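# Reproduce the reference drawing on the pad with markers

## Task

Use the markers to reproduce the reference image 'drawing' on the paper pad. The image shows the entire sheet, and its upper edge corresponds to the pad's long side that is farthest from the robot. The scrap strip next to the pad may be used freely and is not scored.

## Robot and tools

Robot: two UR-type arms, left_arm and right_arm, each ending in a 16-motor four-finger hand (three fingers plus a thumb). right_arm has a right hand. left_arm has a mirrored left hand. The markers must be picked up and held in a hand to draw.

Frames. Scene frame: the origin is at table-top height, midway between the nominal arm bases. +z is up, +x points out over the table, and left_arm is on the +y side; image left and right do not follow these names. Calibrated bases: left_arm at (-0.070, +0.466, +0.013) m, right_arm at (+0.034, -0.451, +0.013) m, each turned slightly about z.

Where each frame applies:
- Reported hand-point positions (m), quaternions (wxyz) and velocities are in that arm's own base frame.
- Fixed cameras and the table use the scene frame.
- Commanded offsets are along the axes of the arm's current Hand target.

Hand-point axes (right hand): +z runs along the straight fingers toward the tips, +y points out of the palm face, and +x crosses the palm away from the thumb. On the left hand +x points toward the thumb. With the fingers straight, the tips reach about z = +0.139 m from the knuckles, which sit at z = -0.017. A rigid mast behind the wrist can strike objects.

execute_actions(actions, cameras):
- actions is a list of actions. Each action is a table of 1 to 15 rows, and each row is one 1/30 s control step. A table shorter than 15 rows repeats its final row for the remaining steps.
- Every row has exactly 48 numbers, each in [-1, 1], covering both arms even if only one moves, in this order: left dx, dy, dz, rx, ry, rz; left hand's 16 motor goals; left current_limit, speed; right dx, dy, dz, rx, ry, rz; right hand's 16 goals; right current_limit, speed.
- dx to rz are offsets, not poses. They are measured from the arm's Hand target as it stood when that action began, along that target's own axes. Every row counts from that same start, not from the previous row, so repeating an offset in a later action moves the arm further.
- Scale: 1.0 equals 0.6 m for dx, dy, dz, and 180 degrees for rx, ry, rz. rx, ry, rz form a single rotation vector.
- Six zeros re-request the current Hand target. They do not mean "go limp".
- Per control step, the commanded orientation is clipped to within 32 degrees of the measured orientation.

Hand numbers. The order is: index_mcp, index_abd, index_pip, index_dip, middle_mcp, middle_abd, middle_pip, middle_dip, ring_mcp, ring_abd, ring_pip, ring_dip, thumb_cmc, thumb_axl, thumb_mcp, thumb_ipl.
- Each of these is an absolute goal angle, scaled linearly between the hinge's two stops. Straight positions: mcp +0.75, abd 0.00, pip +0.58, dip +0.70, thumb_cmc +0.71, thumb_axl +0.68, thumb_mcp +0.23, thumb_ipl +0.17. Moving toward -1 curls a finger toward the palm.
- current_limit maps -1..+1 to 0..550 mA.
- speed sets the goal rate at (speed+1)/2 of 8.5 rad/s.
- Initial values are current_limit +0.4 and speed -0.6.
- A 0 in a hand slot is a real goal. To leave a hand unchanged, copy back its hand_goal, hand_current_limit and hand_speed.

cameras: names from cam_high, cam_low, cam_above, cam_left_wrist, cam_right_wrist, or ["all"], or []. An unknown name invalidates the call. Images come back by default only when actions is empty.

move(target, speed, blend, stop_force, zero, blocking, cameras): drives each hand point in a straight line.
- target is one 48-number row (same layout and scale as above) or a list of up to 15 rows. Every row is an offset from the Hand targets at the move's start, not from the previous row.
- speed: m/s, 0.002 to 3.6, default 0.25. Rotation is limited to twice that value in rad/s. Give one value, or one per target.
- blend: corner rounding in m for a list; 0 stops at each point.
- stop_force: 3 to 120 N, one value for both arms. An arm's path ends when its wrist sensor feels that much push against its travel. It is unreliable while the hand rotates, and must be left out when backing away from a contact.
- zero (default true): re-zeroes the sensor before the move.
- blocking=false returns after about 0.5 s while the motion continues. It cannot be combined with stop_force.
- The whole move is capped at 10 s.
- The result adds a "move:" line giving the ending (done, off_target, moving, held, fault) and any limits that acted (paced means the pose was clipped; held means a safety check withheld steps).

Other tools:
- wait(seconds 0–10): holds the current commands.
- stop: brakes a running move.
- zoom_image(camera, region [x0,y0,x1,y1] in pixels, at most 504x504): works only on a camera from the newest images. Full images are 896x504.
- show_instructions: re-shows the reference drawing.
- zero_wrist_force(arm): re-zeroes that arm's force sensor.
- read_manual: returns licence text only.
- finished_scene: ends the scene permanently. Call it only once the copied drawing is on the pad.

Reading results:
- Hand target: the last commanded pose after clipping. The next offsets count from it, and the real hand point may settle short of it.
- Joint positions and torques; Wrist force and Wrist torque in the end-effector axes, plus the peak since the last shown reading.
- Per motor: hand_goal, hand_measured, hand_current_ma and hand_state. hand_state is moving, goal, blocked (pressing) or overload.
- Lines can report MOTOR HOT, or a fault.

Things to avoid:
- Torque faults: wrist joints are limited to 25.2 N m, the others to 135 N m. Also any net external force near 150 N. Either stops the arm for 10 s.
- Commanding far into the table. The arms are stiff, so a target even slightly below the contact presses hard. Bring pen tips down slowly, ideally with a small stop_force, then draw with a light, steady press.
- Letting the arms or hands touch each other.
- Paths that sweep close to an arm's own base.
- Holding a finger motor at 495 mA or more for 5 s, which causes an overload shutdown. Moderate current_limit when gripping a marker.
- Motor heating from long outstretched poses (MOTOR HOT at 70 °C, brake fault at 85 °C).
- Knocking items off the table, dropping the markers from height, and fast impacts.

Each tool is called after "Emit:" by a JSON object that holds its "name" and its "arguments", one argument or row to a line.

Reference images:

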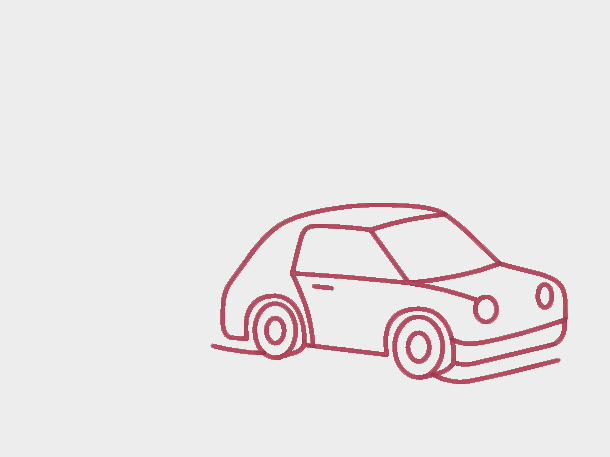

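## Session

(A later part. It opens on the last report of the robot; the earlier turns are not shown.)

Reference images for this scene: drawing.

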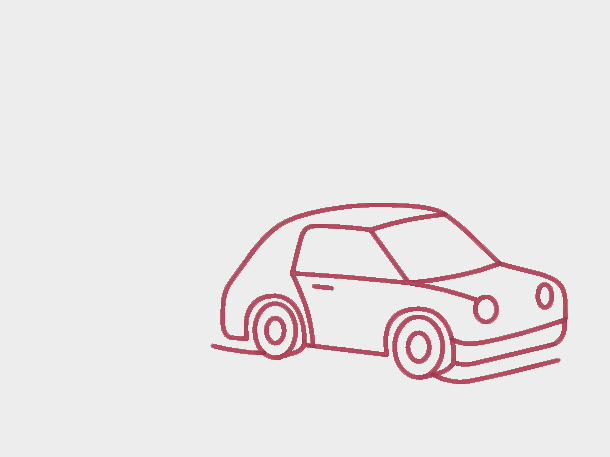

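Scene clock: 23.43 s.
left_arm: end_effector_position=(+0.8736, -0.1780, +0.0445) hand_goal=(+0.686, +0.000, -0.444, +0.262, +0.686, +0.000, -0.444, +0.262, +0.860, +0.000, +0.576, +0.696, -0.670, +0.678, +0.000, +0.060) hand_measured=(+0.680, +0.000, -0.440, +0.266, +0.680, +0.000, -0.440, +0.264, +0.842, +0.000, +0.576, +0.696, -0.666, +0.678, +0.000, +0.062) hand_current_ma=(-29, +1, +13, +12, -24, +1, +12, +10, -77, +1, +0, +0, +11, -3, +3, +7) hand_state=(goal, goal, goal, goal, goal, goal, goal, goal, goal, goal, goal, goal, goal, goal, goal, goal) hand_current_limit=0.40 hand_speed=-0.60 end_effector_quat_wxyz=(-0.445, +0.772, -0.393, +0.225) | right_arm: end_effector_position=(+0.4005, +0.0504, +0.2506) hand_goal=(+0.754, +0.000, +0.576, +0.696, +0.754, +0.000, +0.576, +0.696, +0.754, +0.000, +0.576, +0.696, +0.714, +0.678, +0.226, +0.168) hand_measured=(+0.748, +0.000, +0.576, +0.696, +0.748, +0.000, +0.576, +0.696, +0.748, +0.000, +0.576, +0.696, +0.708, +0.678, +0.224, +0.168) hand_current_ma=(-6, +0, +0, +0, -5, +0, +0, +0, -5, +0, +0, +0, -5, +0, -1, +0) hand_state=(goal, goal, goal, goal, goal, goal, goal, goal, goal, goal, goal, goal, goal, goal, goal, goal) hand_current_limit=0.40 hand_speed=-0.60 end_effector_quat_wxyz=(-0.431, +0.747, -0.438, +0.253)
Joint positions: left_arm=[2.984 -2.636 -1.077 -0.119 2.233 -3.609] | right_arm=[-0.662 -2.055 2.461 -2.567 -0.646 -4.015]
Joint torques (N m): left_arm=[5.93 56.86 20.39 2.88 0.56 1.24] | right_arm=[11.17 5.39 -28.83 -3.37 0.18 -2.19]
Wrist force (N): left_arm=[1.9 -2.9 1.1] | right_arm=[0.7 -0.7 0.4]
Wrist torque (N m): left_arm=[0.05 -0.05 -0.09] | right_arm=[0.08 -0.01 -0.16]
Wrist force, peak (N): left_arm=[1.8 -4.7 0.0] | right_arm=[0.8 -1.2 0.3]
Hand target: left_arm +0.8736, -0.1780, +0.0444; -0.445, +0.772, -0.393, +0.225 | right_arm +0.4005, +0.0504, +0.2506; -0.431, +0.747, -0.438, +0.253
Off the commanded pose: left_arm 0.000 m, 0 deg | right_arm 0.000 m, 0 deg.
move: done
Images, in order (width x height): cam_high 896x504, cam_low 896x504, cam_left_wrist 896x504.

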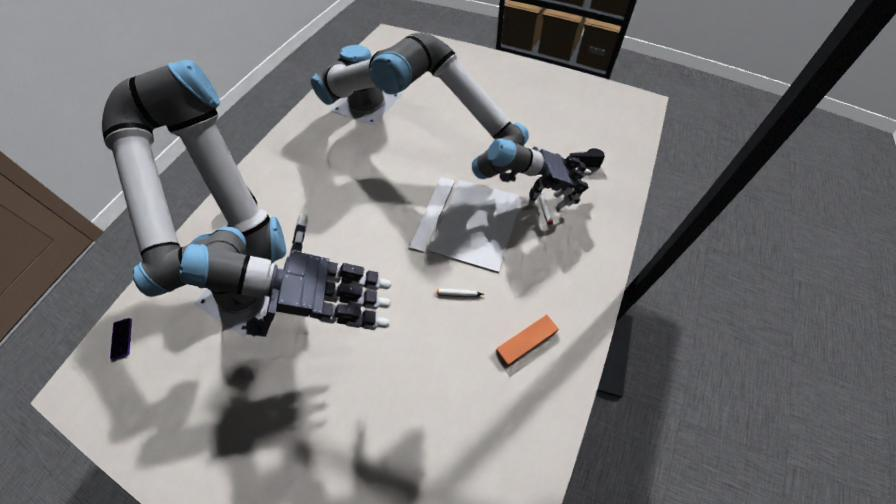

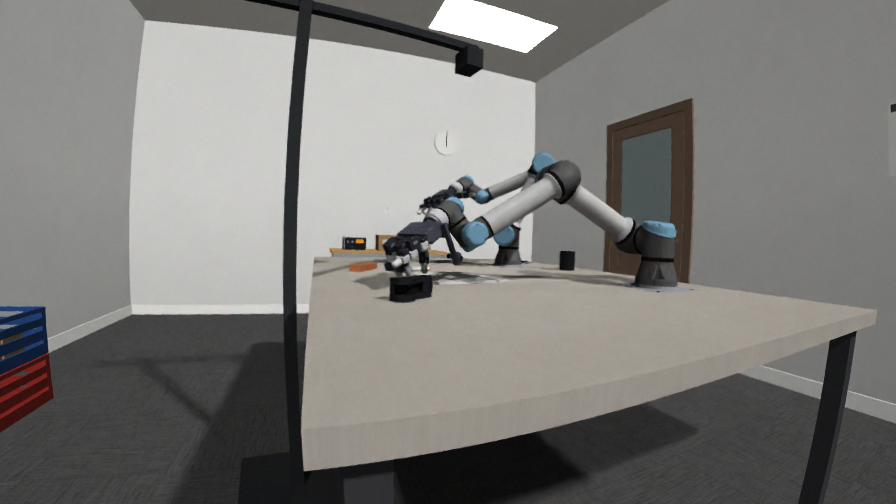

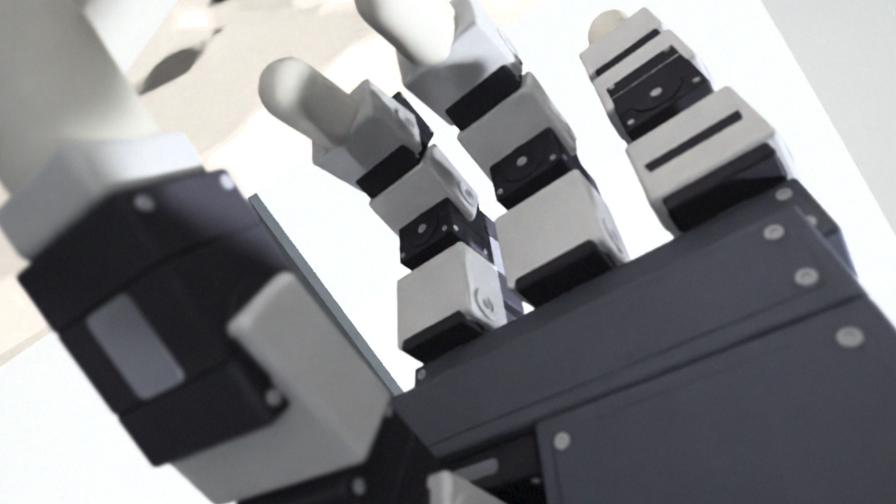

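Emit:
{"name": "move", "arguments": {
  "target": [0,0.052,0.03,0,0,0,0.685,0,-0.445,0.261,0.685,0,-0.445,0.261,0.86,0,0.576,0.696,-0.671,0.678,0,0.06,0.4,-0.6,0,0,0,0,0,0,0.754,0,0.576,0.696,0.754,0,0.576,0.696,0.754,0,0.576,0.696,0.714,0.678,0.226,0.168,0.4,-0.6],
  "speed": 0.02,
  "stop_force": 3,
  "cameras": ["cam_high","cam_low"]
}}

Emit:
{"name": "zoom_image", "arguments": {
  "camera": "cam_high",
  "region": [500, 140, 600, 240]
}}

Emit:
{"name": "zoom_image", "arguments": {
  "camera": "cam_low",
  "region": [350, 200, 460, 310]
}}

Scene clock: 26.00 s.
left_arm: end_effector_position=(+0.8735, -0.1780, +0.0181) hand_goal=(+0.686, +0.000, -0.444, +0.262, +0.686, +0.000, -0.444, +0.262, +0.860, +0.000, +0.576, +0.696, -0.670, +0.678, +0.000, +0.060) hand_measured=(+0.682, +0.000, -0.446, +0.260, +0.682, +0.000, -0.446, +0.260, +0.842, +0.000, +0.576, +0.696, -0.666, +0.678, +0.000, +0.062) hand_current_ma=(-16, +1, -8, -9, -14, +1, -7, -8, -77, +1, +0, +0, +11, -3, +3, +7) hand_state=(goal, goal, goal, goal, goal, goal, goal, goal, goal, goal, goal, goal, goal, goal, goal, goal) hand_current_limit=0.40 hand_speed=-0.60 end_effector_quat_wxyz=(-0.445, +0.773, -0.393, +0.225) | right_arm: end_effector_position=(+0.4005, +0.0504, +0.2506) hand_goal=(+0.754, +0.000, +0.576, +0.696, +0.754, +0.000, +0.576, +0.696, +0.754, +0.000, +0.576, +0.696, +0.714, +0.678, +0.226, +0.168) hand_measured=(+0.748, +0.000, +0.576, +0.696, +0.748, +0.000, +0.576, +0.696, +0.748, +0.000, +0.576, +0.696, +0.708, +0.678, +0.224, +0.168) hand_current_ma=(-6, +0, +0, +0, -5, +0, +0, +0, -5, +0, +0, +0, -5, +0, -1, +0) hand_state=(goal, goal, goal, goal, goal, goal, goal, goal, goal, goal, goal, goal, goal, goal, goal, goal) hand_current_limit=0.40 hand_speed=-0.60 end_effector_quat_wxyz=(-0.431, +0.747, -0.438, +0.253)
Joint positions: left_arm=[2.984 -2.675 -1.074 -0.083 2.233 -3.609] | right_arm=[-0.662 -2.055 2.461 -2.567 -0.646 -4.015]
Joint torques (N m): left_arm=[-0.9 68.36 12.73 4.22 -0.22 -0.31] | right_arm=[11.31 4.6 -28.33 -2.9 0.41 -2.24]
Wrist force (N): left_arm=[2.1 -2.9 1.1] | right_arm=[0.7 -0.9 0.4]
Wrist torque (N m): left_arm=[0.07 -0.07 -0.09] | right_arm=[0.06 0.00 -0.17]
Wrist force, peak (N): left_arm=[1.7 -7.2 -0.1] | right_arm=[0.6 -1.3 0.6]
Hand target: left_arm +0.8735, -0.1780, +0.0181; -0.445, +0.772, -0.393, +0.225 (not the last commanded pose) | right_arm +0.4005, +0.0504, +0.2506; -0.431, +0.747, -0.438, +0.253
Off the commanded pose: left_arm 0.010 m, 0 deg | right_arm 0.000 m, 0 deg.
move: contact (left_arm)
Images, in order (width x height): cam_high 896x504, cam_low 896x504.

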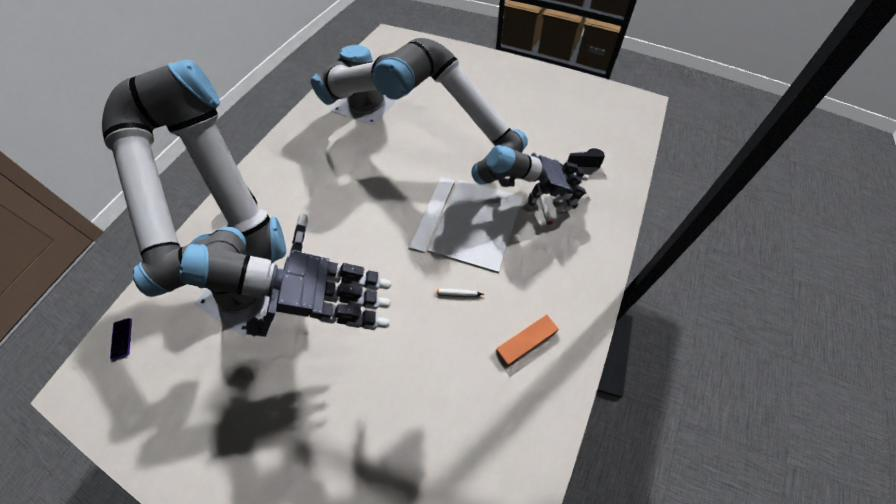

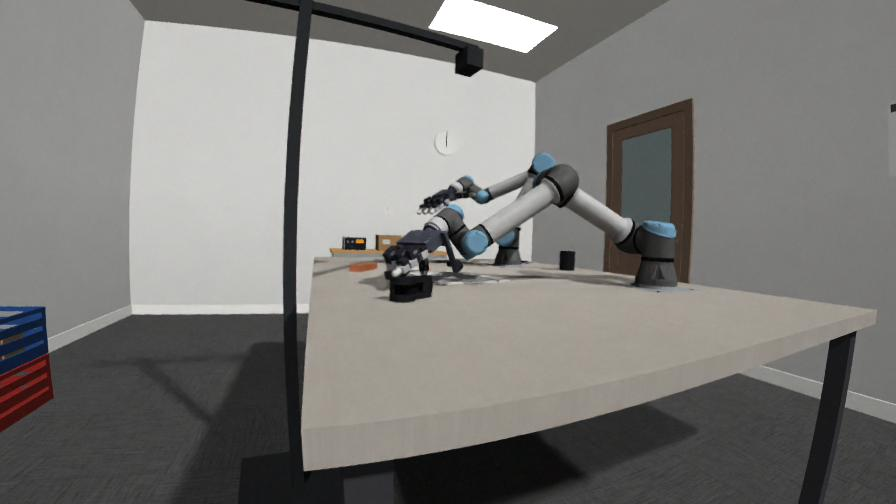

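Scaled by 5.040.

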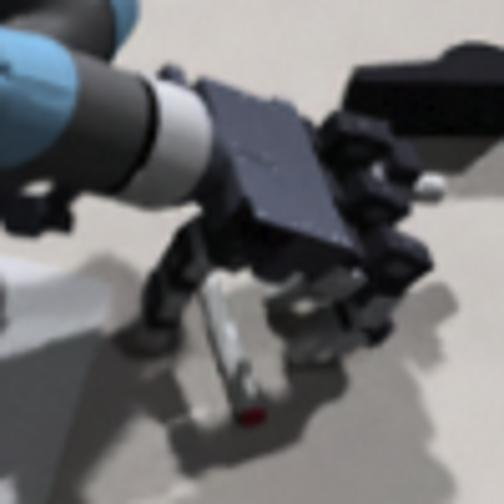

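Scaled by 4.582.

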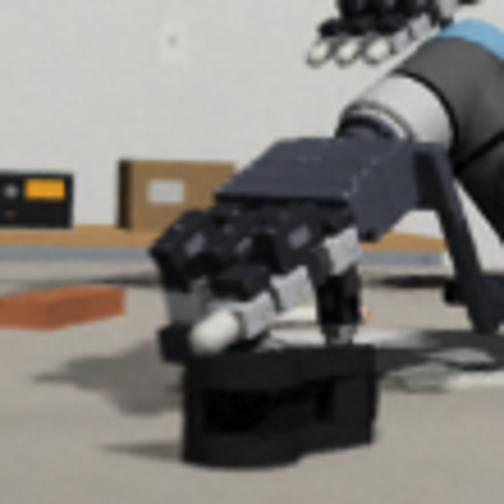

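Emit:
{"name": "move", "arguments": {
  "target": [
    [0,0,0,0,0,0,0.48,0,-0.445,0.261,0.48,0,-0.445,0.261,0.86,0,0.576,0.696,-0.671,0.678,-0.112,0.06,0.4,-0.8,0,0,0,0,0,0,0.754,0,0.576,0.696,0.754,0,0.576,0.696,0.754,0,0.576,0.696,0.714,0.678,0.226,0.168,0.4,-0.6],
    [0,0.0025,0.00142,0,0,0,0.48,0,-0.445,0.261,0.48,0,-0.445,0.261,0.86,0,0.576,0.696,-0.671,0.678,-0.112,0.06,0.4,-0.8,0,0,0,0,0,0,0.754,0,0.576,0.696,0.754,0,0.576,0.696,0.754,0,0.576,0.696,0.714,0.678,0.226,0.168,0.4,-0.6]
  ],
  "speed": 0.02,
  "cameras": ["cam_high","cam_left_wrist"]
}}

Emit:
{"name": "zoom_image", "arguments": {
  "camera": "cam_high",
  "region": [500, 140, 600, 240]
}}

Scene clock: 27.63 s.
left_arm: end_effector_position=(+0.8735, -0.1780, +0.0163) hand_goal=(+0.480, +0.000, -0.444, +0.262, +0.480, +0.000, -0.444, +0.262, +0.860, +0.000, +0.576, +0.696, -0.670, +0.678, -0.112, +0.060) hand_measured=(+0.478, +0.000, -0.446, +0.260, +0.478, +0.000, -0.446, +0.260, +0.842, +0.000, +0.576, +0.696, -0.666, +0.678, -0.110, +0.062) hand_current_ma=(-9, +1, -5, -9, -7, +1, -5, -8, -77, +1, +0, +0, +11, -3, +10, +7) hand_state=(goal, goal, goal, goal, goal, goal, goal, goal, goal, goal, goal, goal, goal, goal, goal, goal) hand_current_limit=0.40 hand_speed=-0.80 end_effector_quat_wxyz=(-0.445, +0.772, -0.393, +0.225) | right_arm: end_effector_position=(+0.4005, +0.0504, +0.2506) hand_goal=(+0.754, +0.000, +0.576, +0.696, +0.754, +0.000, +0.576, +0.696, +0.754, +0.000, +0.576, +0.696, +0.714, +0.678, +0.226, +0.168) hand_measured=(+0.748, +0.000, +0.576, +0.696, +0.748, +0.000, +0.576, +0.696, +0.748, +0.000, +0.576, +0.696, +0.708, +0.678, +0.224, +0.168) hand_current_ma=(-6, +0, +0, +0, -5, +0, +0, +0, -5, +0, +0, +0, -5, +0, -1, +0) hand_state=(goal, goal, goal, goal, goal, goal, goal, goal, goal, goal, goal, goal, goal, goal, goal, goal) hand_current_limit=0.40 hand_speed=-0.60 end_effector_quat_wxyz=(-0.431, +0.747, -0.438, +0.253)
Joint positions: left_arm=[2.984 -2.677 -1.074 -0.08 2.233 -3.609] | right_arm=[-0.662 -2.055 2.461 -2.567 -0.646 -4.015]
Joint torques (N m): left_arm=[-2.44 57.39 25.59 4.26 0.14 -0.66] | right_arm=[11.38 4.99 -28.22 -2.67 0.51 -2.34]
Wrist force (N): left_arm=[1.9 -3.1 1.1] | right_arm=[0.5 -1.0 0.5]
Wrist torque (N m): left_arm=[0.06 -0.05 -0.10] | right_arm=[0.04 0.01 -0.18]
Wrist force, peak (N): left_arm=[2.2 -3.3 1.1] | right_arm=[1.1 -0.9 0.3]
Hand target: left_arm +0.8735, -0.1780, +0.0164; -0.445, +0.772, -0.393, +0.225 | right_arm +0.4005, +0.0504, +0.2506; -0.431, +0.747, -0.438, +0.253
Off the commanded pose: left_arm 0.000 m, 0 deg | right_arm 0.000 m, 0 deg.
move: done
Images, in order (width x height): cam_high 896x504, cam_left_wrist 896x504.

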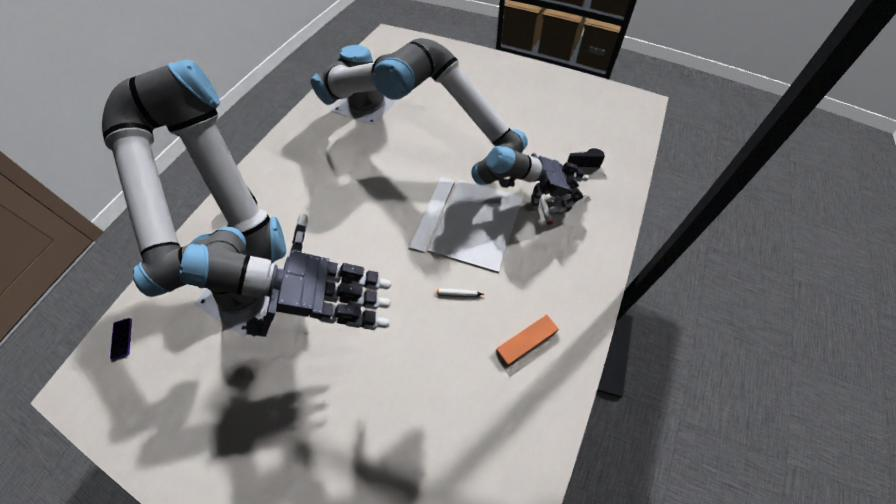

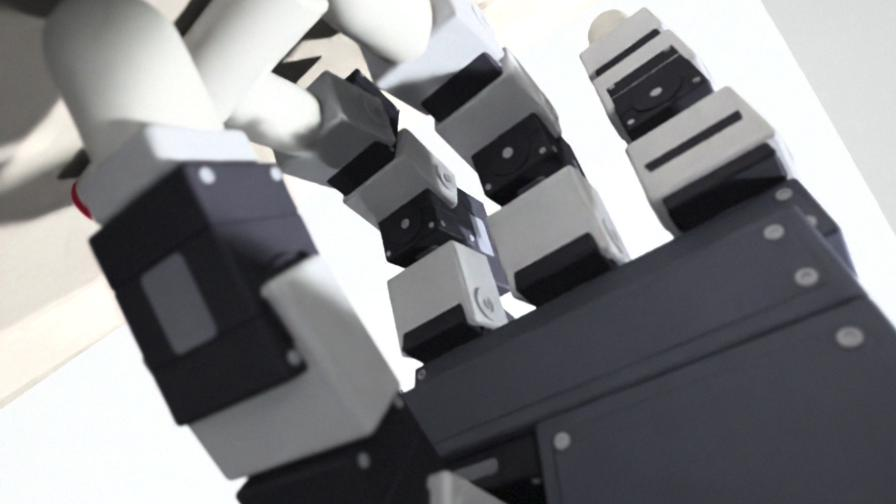

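Scaled by 5.040.

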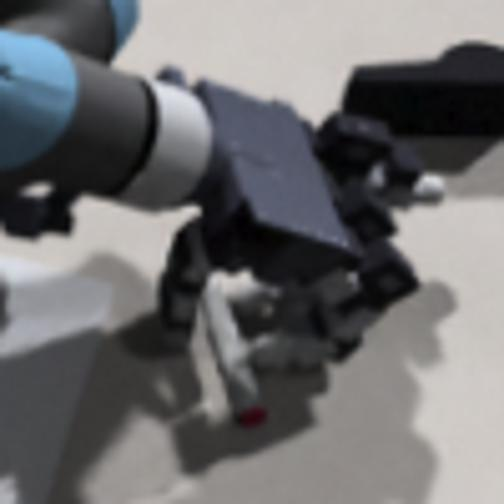

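Emit:
{"name": "move", "arguments": {
  "target": [0,0,0,0,0,0,0.36,0,-0.445,0.261,0.36,0,-0.445,0.261,0.86,0,0.576,0.696,-0.671,0.678,-0.28,0.06,0.4,-0.85,0,0,0,0,0,0,0.754,0,0.576,0.696,0.754,0,0.576,0.696,0.754,0,0.576,0.696,0.714,0.678,0.226,0.168,0.4,-0.6],
  "speed": 0.02,
  "cameras": ["cam_high","cam_left_wrist"]
}}

Emit:
{"name": "zoom_image", "arguments": {
  "camera": "cam_high",
  "region": [500, 140, 600, 240]
}}

Scene clock: 28.33 s.
left_arm: end_effector_position=(+0.8735, -0.1780, +0.0163) hand_goal=(+0.360, +0.000, -0.444, +0.262, +0.360, +0.000, -0.444, +0.262, +0.860, +0.000, +0.576, +0.696, -0.670, +0.678, -0.280, +0.060) hand_measured=(+0.394, +0.000, -0.440, +0.260, +0.390, +0.000, -0.438, +0.262, +0.842, +0.000, +0.576, +0.696, -0.668, +0.678, -0.170, +0.072) hand_current_ma=(+161, +1, +17, -4, +141, +1, +22, +0, -77, +1, +0, +0, +10, -2, +385, +68) hand_state=(blocked, goal, goal, goal, blocked, goal, goal, goal, goal, goal, goal, goal, goal, goal, blocked, goal) hand_current_limit=0.40 hand_speed=-0.85 end_effector_quat_wxyz=(-0.445, +0.772, -0.393, +0.225) | right_arm: end_effector_position=(+0.4005, +0.0504, +0.2506) hand_goal=(+0.754, +0.000, +0.576, +0.696, +0.754, +0.000, +0.576, +0.696, +0.754, +0.000, +0.576, +0.696, +0.714, +0.678, +0.226, +0.168) hand_measured=(+0.748, +0.000, +0.576, +0.696, +0.748, +0.000, +0.576, +0.696, +0.748, +0.000, +0.576, +0.696, +0.708, +0.678, +0.224, +0.168) hand_current_ma=(-6, +0, +0, +0, -5, +0, +0, +0, -5, +0, +0, +0, -5, +0, -1, +0) hand_state=(goal, goal, goal, goal, goal, goal, goal, goal, goal, goal, goal, goal, goal, goal, goal, goal) hand_current_limit=0.40 hand_speed=-0.60 end_effector_quat_wxyz=(-0.431, +0.747, -0.438, +0.253)
Joint positions: left_arm=[2.984 -2.677 -1.074 -0.08 2.233 -3.609] | right_arm=[-0.662 -2.055 2.461 -2.567 -0.646 -4.015]
Joint torques (N m): left_arm=[-4.36 65.84 24.77 1.64 0.76 -1.28] | right_arm=[10.15 4.61 -28.37 -2.48 0.8 -2.11]
Wrist force (N): left_arm=[2.0 -4.7 0.2] | right_arm=[1.0 -0.7 0.1]
Wrist torque (N m): left_arm=[0.02 -0.09 -0.09] | right_arm=[0.10 -0.04 -0.13]
Wrist force, peak (N): left_arm=[2.1 -4.8 0.4] | right_arm=[1.0 -1.0 0.5]
Hand target: left_arm +0.8735, -0.1780, +0.0164; -0.445, +0.772, -0.393, +0.225 | right_arm +0.4005, +0.0504, +0.2506; -0.431, +0.747, -0.438, +0.253
Off the commanded pose: left_arm 0.000 m, 0 deg | right_arm 0.000 m, 0 deg.
move: done
Images, in order (width x height): cam_high 896x504, cam_left_wrist 896x504.

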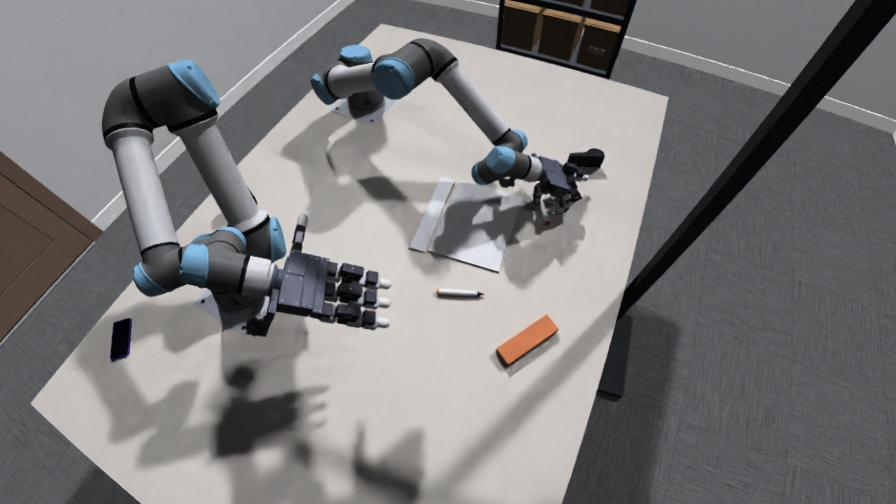

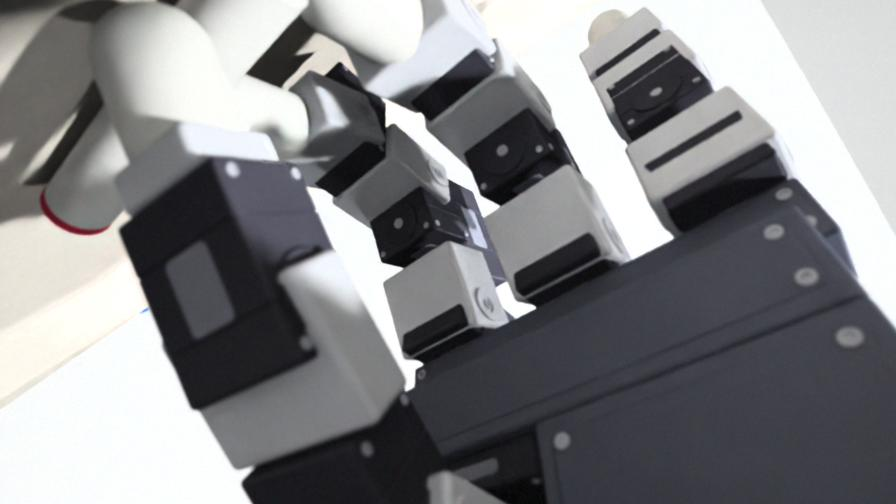

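Scaled by 5.040.

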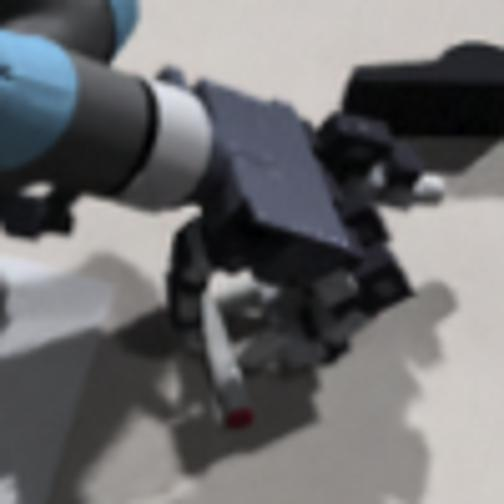

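Emit:
{"name": "move", "arguments": {
  "target": [0,-0.173,-0.1,0,0,0,0.36,0,-0.445,0.261,0.36,0,-0.445,0.261,0.86,0,0.576,0.696,-0.671,0.678,-0.28,0.06,0.4,-0.85,0,0,0,0,0,0,0.754,0,0.576,0.696,0.754,0,0.576,0.696,0.754,0,0.576,0.696,0.714,0.678,0.226,0.168,0.4,-0.6],
  "speed": 0.1,
  "cameras": ["cam_high","cam_left_wrist","cam_low"]
}}

Emit:
{"name": "zoom_image", "arguments": {
  "camera": "cam_high",
  "region": [500, 140, 600, 240]
}}

Scene clock: 30.03 s.
left_arm: end_effector_position=(+0.8738, -0.1781, +0.1363) hand_goal=(+0.360, +0.000, -0.444, +0.262, +0.360, +0.000, -0.444, +0.262, +0.860, +0.000, +0.576, +0.696, -0.670, +0.678, -0.280, +0.060) hand_measured=(+0.394, +0.000, -0.434, +0.264, +0.390, +0.000, -0.436, +0.264, +0.842, +0.000, +0.576, +0.696, -0.668, +0.678, -0.172, +0.074) hand_current_ma=(+161, +1, +40, +10, +141, +1, +34, +7, -77, +1, +0, +0, +10, +0, +385, +74) hand_state=(blocked, goal, goal, goal, blocked, goal, goal, goal, goal, goal, goal, goal, goal, goal, blocked, goal) hand_current_limit=0.40 hand_speed=-0.85 end_effector_quat_wxyz=(-0.445, +0.772, -0.393, +0.225) | right_arm: end_effector_position=(+0.4005, +0.0504, +0.2506) hand_goal=(+0.754, +0.000, +0.576, +0.696, +0.754, +0.000, +0.576, +0.696, +0.754, +0.000, +0.576, +0.696, +0.714, +0.678, +0.226, +0.168) hand_measured=(+0.748, +0.000, +0.576, +0.696, +0.748, +0.000, +0.576, +0.696, +0.748, +0.000, +0.576, +0.696, +0.708, +0.678, +0.224, +0.168) hand_current_ma=(-6, +0, +0, +0, -5, +0, +0, +0, -5, +0, +0, +0, -5, +0, -1, +0) hand_state=(goal, goal, goal, goal, goal, goal, goal, goal, goal, goal, goal, goal, goal, goal, goal, goal) hand_current_limit=0.40 hand_speed=-0.60 end_effector_quat_wxyz=(-0.431, +0.747, -0.438, +0.253)
Joint positions: left_arm=[2.984 -2.518 -1.051 -0.262 2.233 -3.608] | right_arm=[-0.662 -2.055 2.461 -2.567 -0.646 -4.015]
Joint torques (N m): left_arm=[-7.15 53.51 14.49 4.69 2.14 -1.16] | right_arm=[10.7 5.49 -26.98 -2.43 0.94 -2.22]
Wrist force (N): left_arm=[1.9 -2.8 1.0] | right_arm=[0.5 -0.6 -0.1]
Wrist torque (N m): left_arm=[0.11 -0.06 -0.07] | right_arm=[0.13 0.02 -0.17]
Wrist force, peak (N): left_arm=[2.0 -4.6 0.2] | right_arm=[1.0 -1.1 0.4]
Hand target: left_arm +0.8738, -0.1781, +0.1363; -0.445, +0.772, -0.393, +0.225 | right_arm +0.4005, +0.0504, +0.2506; -0.431, +0.747, -0.438, +0.253
Off the commanded pose: left_arm 0.000 m, 0 deg | right_arm 0.000 m, 0 deg.
move: done
Images, in order (width x height): cam_high 896x504, cam_low 896x504, cam_left_wrist 896x504.

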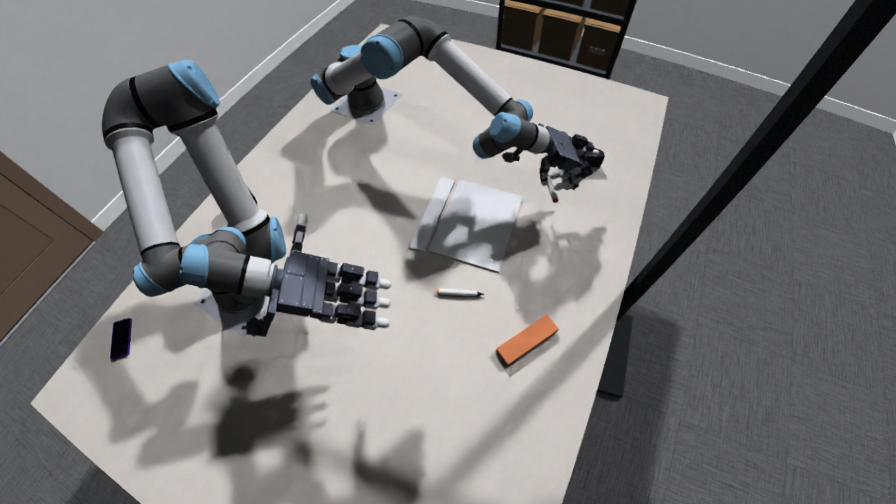

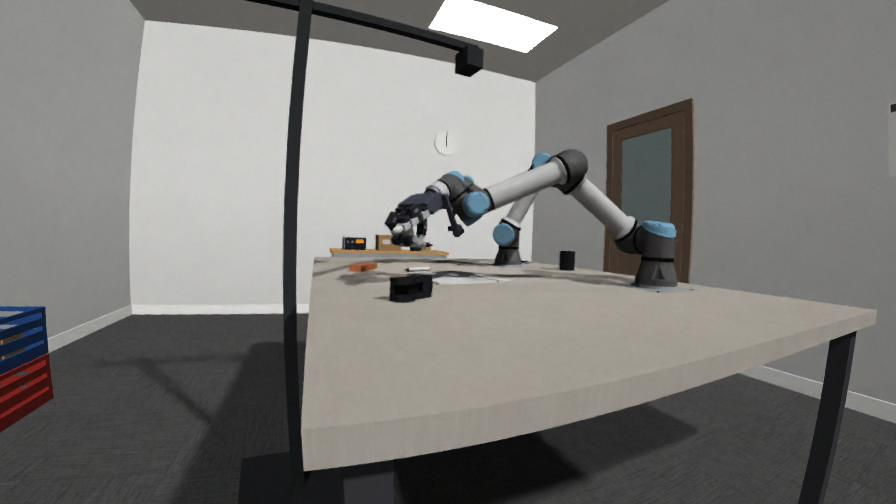

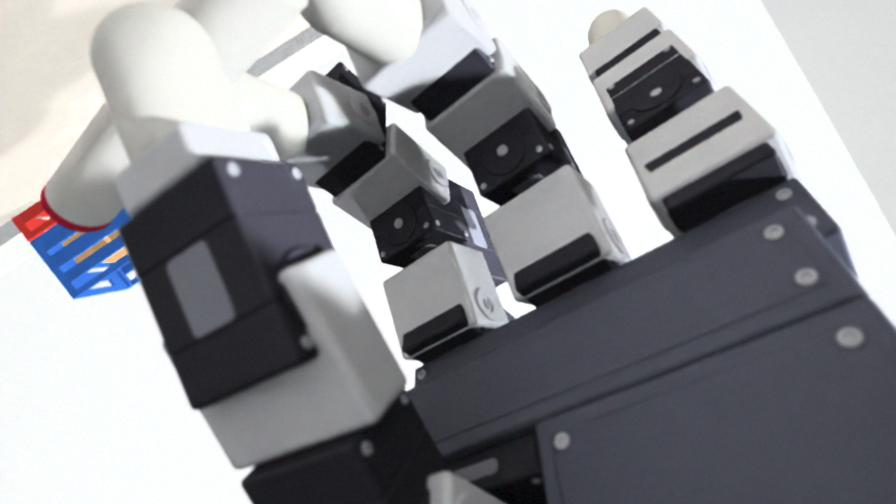

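Scaled by 5.040.

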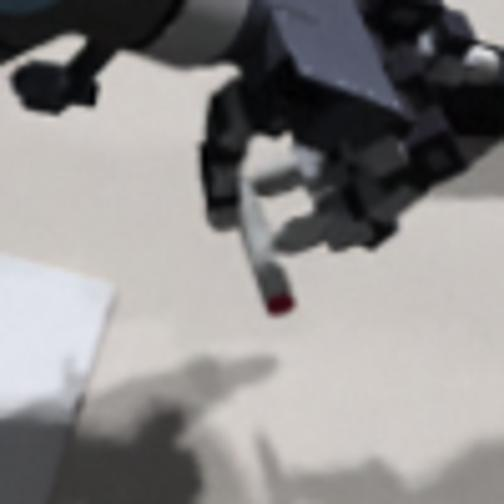

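Emit:
{"name": "move", "arguments": {
  "target": [-0.1265,0.5168,-0.6285,0,0,0,0.36,0,-0.445,0.261,0.36,0,-0.445,0.261,0.86,0,0.576,0.696,-0.671,0.678,-0.28,0.06,0.4,-0.85,0,0,0,0,0,0,0.754,0,0.576,0.696,0.754,0,0.576,0.696,0.754,0,0.576,0.696,0.714,0.678,0.226,0.168,0.4,-0.6],
  "speed": 0.2,
  "cameras": ["cam_high","cam_above"]
}}

Emit:
{"name": "zoom_image", "arguments": {
  "camera": "cam_high",
  "region": [330, 180, 470, 300]
}}

Scene clock: 34.33 s.
left_arm: end_effector_position=(+0.4401, -0.4010, +0.0576) hand_goal=(+0.360, +0.000, -0.444, +0.262, +0.360, +0.000, -0.444, +0.262, +0.860, +0.000, +0.576, +0.696, -0.670, +0.678, -0.280, +0.060) hand_measured=(+0.394, +0.000, -0.434, +0.264, +0.390, +0.000, -0.434, +0.264, +0.842, +0.000, +0.576, +0.696, -0.668, +0.678, -0.172, +0.074) hand_current_ma=(+161, +1, +43, +11, +141, +1, +36, +7, -77, +1, +0, +0, +10, +0, +385, +75) hand_state=(blocked, goal, goal, goal, blocked, goal, goal, goal, goal, goal, goal, goal, goal, goal, blocked, goal) hand_current_limit=0.40 hand_speed=-0.85 end_effector_quat_wxyz=(-0.445, +0.773, -0.393, +0.225) | right_arm: end_effector_position=(+0.4005, +0.0504, +0.2506) hand_goal=(+0.754, +0.000, +0.576, +0.696, +0.754, +0.000, +0.576, +0.696, +0.754, +0.000, +0.576, +0.696, +0.714, +0.678, +0.226, +0.168) hand_measured=(+0.748, +0.000, +0.576, +0.696, +0.748, +0.000, +0.576, +0.696, +0.748, +0.000, +0.576, +0.696, +0.708, +0.678, +0.224, +0.168) hand_current_ma=(-6, +0, +0, +0, -5, +0, +0, +0, -5, +0, +0, +0, -5, +0, -1, +0) hand_state=(goal, goal, goal, goal, goal, goal, goal, goal, goal, goal, goal, goal, goal, goal, goal, goal) hand_current_limit=0.40 hand_speed=-0.60 end_effector_quat_wxyz=(-0.431, +0.747, -0.438, +0.253)
Joint positions: left_arm=[2.375 -2.096 -1.965 -0.365 2.591 -4.378] | right_arm=[-0.662 -2.055 2.461 -2.567 -0.646 -4.015]
Joint torques (N m): left_arm=[-6.58 32.38 10.26 2.32 0.06 -1.18] | right_arm=[10.12 5.06 -24.47 -1.83 1.56 -2.16]
Wrist force (N): left_arm=[2.2 -2.9 1.0] | right_arm=[0.8 -1.1 0.5]
Wrist torque (N m): left_arm=[0.12 -0.08 -0.17] | right_arm=[0.03 -0.02 -0.17]
Wrist force, peak (N): left_arm=[2.5 -4.3 2.7] | right_arm=[0.7 -1.4 0.5]
Hand target: left_arm +0.4400, -0.4011, +0.0575; -0.445, +0.772, -0.393, +0.225 | right_arm +0.4005, +0.0504, +0.2506; -0.431, +0.747, -0.438, +0.253
Off the commanded pose: left_arm 0.000 m, 0 deg | right_arm 0.000 m, 0 deg.
move: done
Images, in order (width x height): cam_high 896x504, cam_above 896x504.

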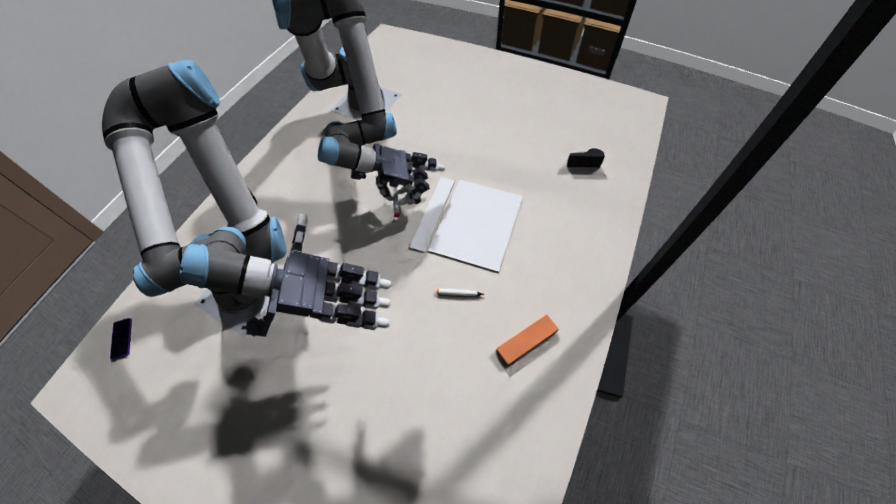

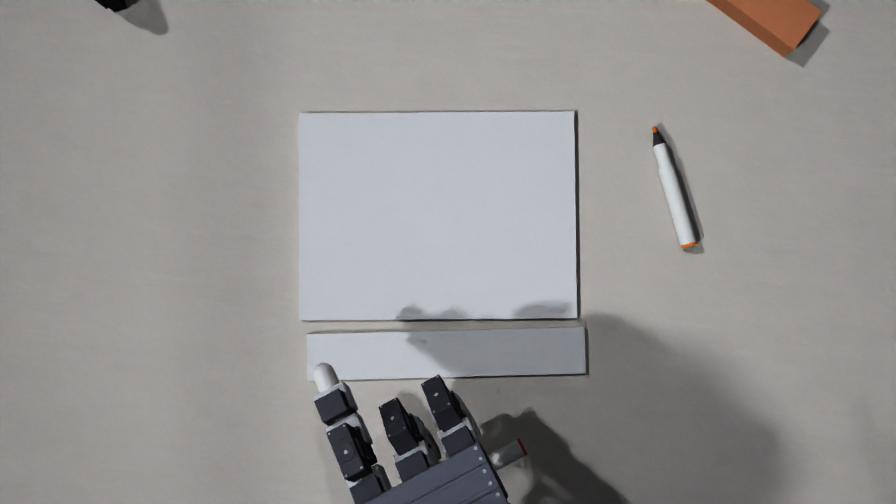

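Scaled by 3.600.

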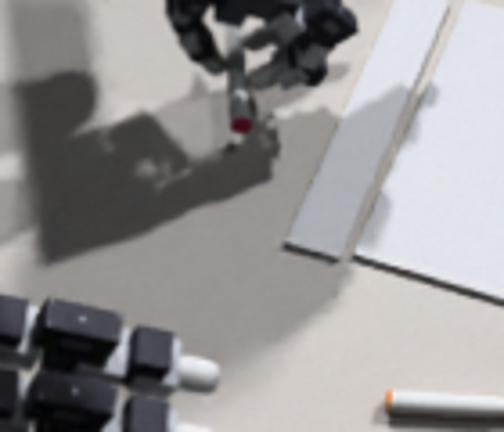

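Emit:
{"name": "move", "arguments": {
  "target": [0,0.0657,0.0379,0,0,0,0.36,0,-0.445,0.261,0.36,0,-0.445,0.261,0.86,0,0.576,0.696,-0.671,0.678,-0.28,0.06,0.4,-0.85,0,0,0,0,0,0,0.754,0,0.576,0.696,0.754,0,0.576,0.696,0.754,0,0.576,0.696,0.714,0.678,0.226,0.168,0.4,-0.6],
  "speed": 0.02,
  "stop_force": 3,
  "cameras": ["cam_high","cam_above"]
}}

Emit:
{"name": "zoom_image", "arguments": {
  "camera": "cam_high",
  "region": [330, 130, 470, 250]
}}

Scene clock: 37.47 s.
left_arm: end_effector_position=(+0.4398, -0.4011, +0.0154) hand_goal=(+0.360, +0.000, -0.444, +0.262, +0.360, +0.000, -0.444, +0.262, +0.860, +0.000, +0.576, +0.696, -0.670, +0.678, -0.280, +0.060) hand_measured=(+0.394, +0.000, -0.438, +0.262, +0.388, +0.000, -0.436, +0.262, +0.842, +0.000, +0.576, +0.696, -0.668, +0.678, -0.172, +0.076) hand_current_ma=(+161, +1, +26, -1, +132, +1, +31, +3, -77, +1, +0, +0, +8, +2, +385, +93) hand_state=(blocked, goal, goal, goal, blocked, goal, goal, goal, goal, goal, goal, goal, goal, goal, blocked, goal) hand_current_limit=0.40 hand_speed=-0.85 end_effector_quat_wxyz=(-0.445, +0.773, -0.393, +0.225) | right_arm: end_effector_position=(+0.4005, +0.0504, +0.2506) hand_goal=(+0.754, +0.000, +0.576, +0.696, +0.754, +0.000, +0.576, +0.696, +0.754, +0.000, +0.576, +0.696, +0.714, +0.678, +0.226, +0.168) hand_measured=(+0.748, +0.000, +0.576, +0.696, +0.748, +0.000, +0.576, +0.696, +0.748, +0.000, +0.576, +0.696, +0.708, +0.678, +0.224, +0.168) hand_current_ma=(-6, +0, +0, +0, -5, +0, +0, +0, -5, +0, +0, +0, -5, +0, -1, +0) hand_state=(goal, goal, goal, goal, goal, goal, goal, goal, goal, goal, goal, goal, goal, goal, goal, goal) hand_current_limit=0.40 hand_speed=-0.60 end_effector_quat_wxyz=(-0.431, +0.747, -0.438, +0.253)
Joint positions: left_arm=[2.375 -2.185 -1.975 -0.267 2.591 -4.378] | right_arm=[-0.662 -2.055 2.461 -2.567 -0.646 -4.015]
Joint torques (N m): left_arm=[-4.49 36.56 18.58 4.44 -0.33 0.1] | right_arm=[11.12 4.6 -23.75 -1.2 2.02 -2.27]
Wrist force (N): left_arm=[2.3 -4.1 0.6] | right_arm=[0.5 -0.5 0.2]
Wrist torque (N m): left_arm=[0.08 -0.10 -0.09] | right_arm=[0.13 0.02 -0.17]
Wrist force, peak (N): left_arm=[2.0 -10.5 -3.8] | right_arm=[1.1 -1.2 0.4]
Hand target: left_arm +0.4399, -0.4011, +0.0153; -0.445, +0.773, -0.393, +0.225 (not the last commanded pose) | right_arm +0.4005, +0.0504, +0.2506; -0.431, +0.747, -0.438, +0.253
Off the commanded pose: left_arm 0.003 m, 0 deg | right_arm 0.000 m, 0 deg.
move: contact (left_arm)
Images, in order (width x height): cam_high 896x504, cam_above 896x504.

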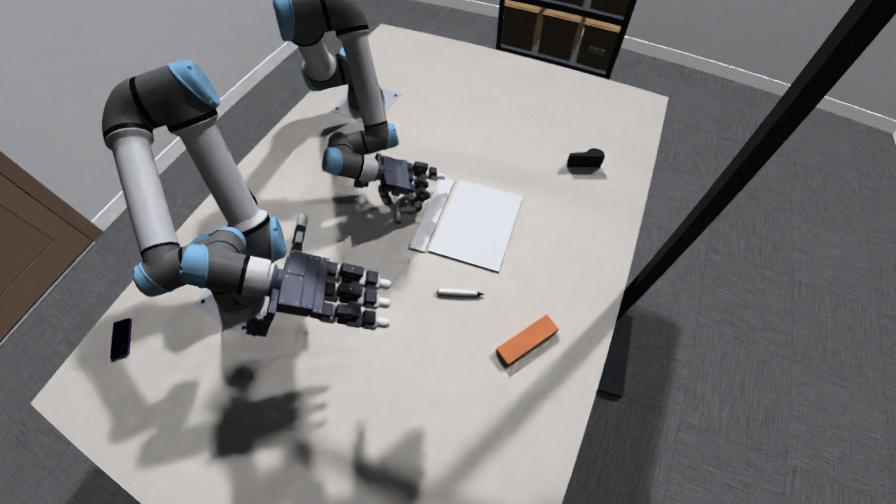

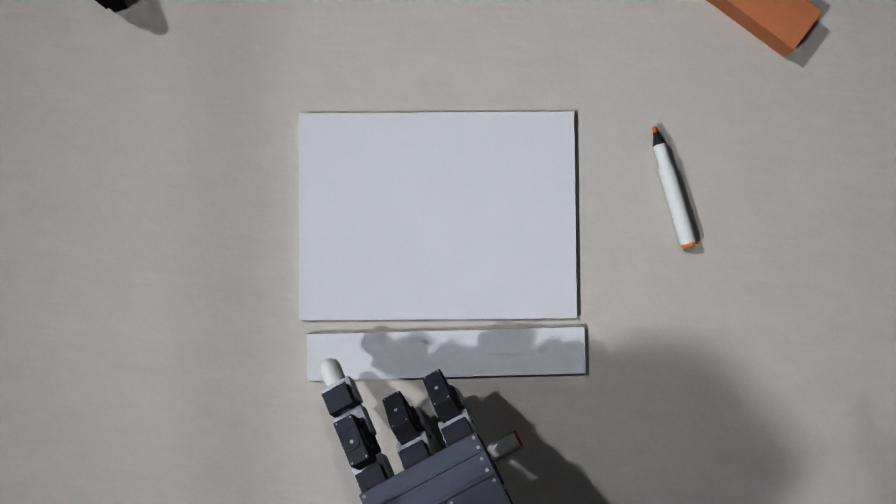

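Scaled by 3.600.

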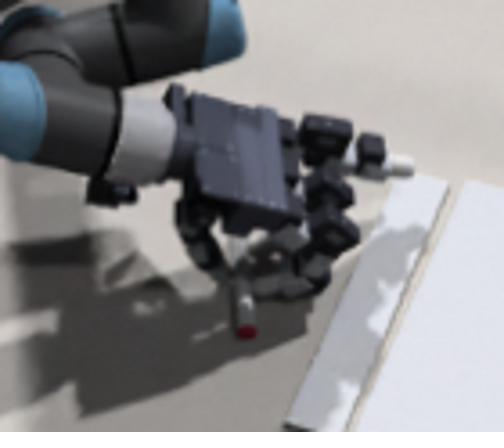

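Emit:
{"name": "move", "arguments": {
  "target": [
    [0,0,0,0,0,0,0.45,0,-0.445,0.261,0.45,0,-0.445,0.261,0.86,0,0.576,0.696,-0.671,0.678,-0.11,0.06,0.4,-0.93,0,0,0,0,0,0,0.754,0,0.576,0.696,0.754,0,0.576,0.696,0.754,0,0.576,0.696,0.714,0.678,0.226,0.168,0.4,-0.6],
    [0,-0.0058,-0.0033,0,0,0,0.6,0,-0.445,0.261,0.6,0,-0.445,0.261,0.86,0,0.576,0.696,-0.671,0.678,0.02,0.06,0.4,-0.9,0,0,0,0,0,0,0.754,0,0.576,0.696,0.754,0,0.576,0.696,0.754,0,0.576,0.696,0.714,0.678,0.226,0.168,0.4,-0.6],
    [0,-0.173,-0.1,0,0,0,0.65,0,-0.445,0.261,0.65,0,-0.445,0.261,0.86,0,0.576,0.696,-0.671,0.678,0.02,0.06,0.4,-0.9,0,0,0,0,0,0,0.754,0,0.576,0.696,0.754,0,0.576,0.696,0.754,0,0.576,0.696,0.714,0.678,0.226,0.168,0.4,-0.6]
  ],
  "speed": 0.08,
  "cameras": ["cam_high","cam_above"]
}}

Emit:
{"name": "zoom_image", "arguments": {
  "camera": "cam_high",
  "region": [330, 130, 470, 250]
}}

Scene clock: 42.53 s.
left_arm: end_effector_position=(+0.4402, -0.4011, +0.1352) hand_goal=(+0.650, +0.000, -0.444, +0.262, +0.650, +0.000, -0.444, +0.262, +0.860, +0.000, +0.576, +0.696, -0.670, +0.678, +0.020, +0.060) hand_measured=(+0.634, +0.000, -0.440, +0.262, +0.636, +0.000, -0.440, +0.262, +0.842, +0.000, +0.576, +0.696, -0.668, +0.678, +0.016, +0.062) hand_current_ma=(-71, +1, +15, -1, -60, +1, +14, +3, -77, +1, +0, +0, +5, +2, -15, +9) hand_state=(goal, goal, goal, goal, goal, goal, goal, goal, goal, goal, goal, goal, goal, goal, goal, goal) hand_current_limit=0.40 hand_speed=-0.90 end_effector_quat_wxyz=(-0.445, +0.773, -0.393, +0.225) | right_arm: end_effector_position=(+0.4005, +0.0504, +0.2506) hand_goal=(+0.754, +0.000, +0.576, +0.696, +0.754, +0.000, +0.576, +0.696, +0.754, +0.000, +0.576, +0.696, +0.714, +0.678, +0.226, +0.168) hand_measured=(+0.748, +0.000, +0.576, +0.696, +0.748, +0.000, +0.576, +0.696, +0.748, +0.000, +0.576, +0.696, +0.708, +0.678, +0.224, +0.168) hand_current_ma=(-6, +0, +0, +0, -5, +0, +0, +0, -5, +0, +0, +0, -5, +0, -1, +0) hand_state=(goal, goal, goal, goal, goal, goal, goal, goal, goal, goal, goal, goal, goal, goal, goal, goal) hand_current_limit=0.40 hand_speed=-0.60 end_effector_quat_wxyz=(-0.431, +0.747, -0.438, +0.253)
Joint positions: left_arm=[2.375 -1.952 -1.918 -0.557 2.591 -4.378] | right_arm=[-0.662 -2.055 2.461 -2.567 -0.646 -4.015]
Joint torques (N m): left_arm=[0.75 39.43 11.3 1.36 2.49 -0.87] | right_arm=[10.21 4.34 -20.85 -0.94 2.59 -2.12]
Wrist force (N): left_arm=[2.7 -3.0 0.5] | right_arm=[0.5 -1.1 -0.1]
Wrist torque (N m): left_arm=[0.16 -0.16 -0.09] | right_arm=[0.08 0.02 -0.19]
Wrist force, peak (N): left_arm=[2.3 -4.6 0.0] | right_arm=[0.7 -1.3 0.7]
Hand target: left_arm +0.4402, -0.4011, +0.1352; -0.445, +0.773, -0.393, +0.225 | right_arm +0.4005, +0.0504, +0.2506; -0.431, +0.747, -0.438, +0.253
Off the commanded pose: left_arm 0.000 m, 0 deg | right_arm 0.000 m, 0 deg.
move: done
Images, in order (width x height): cam_high 896x504, cam_above 896x504.

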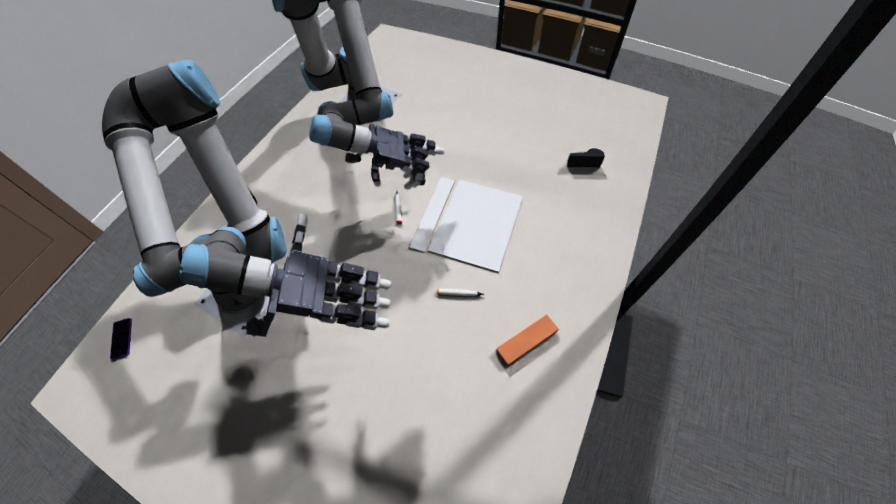

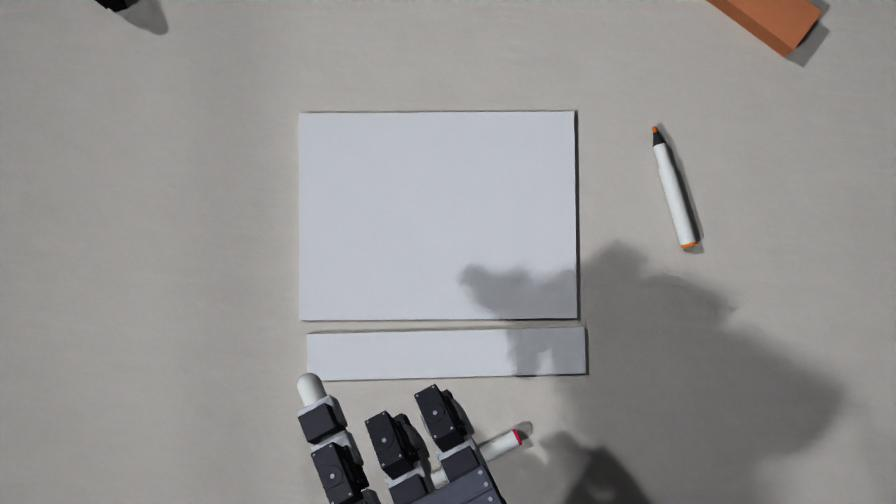

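Scaled by 3.600.

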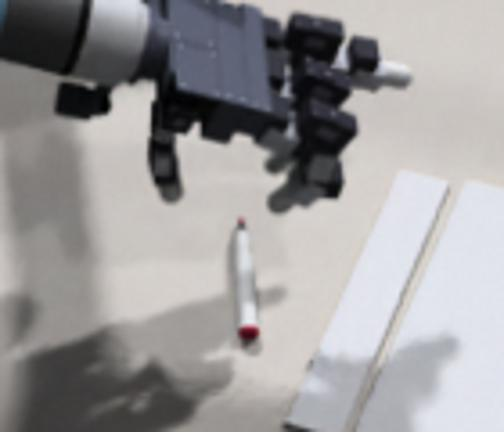

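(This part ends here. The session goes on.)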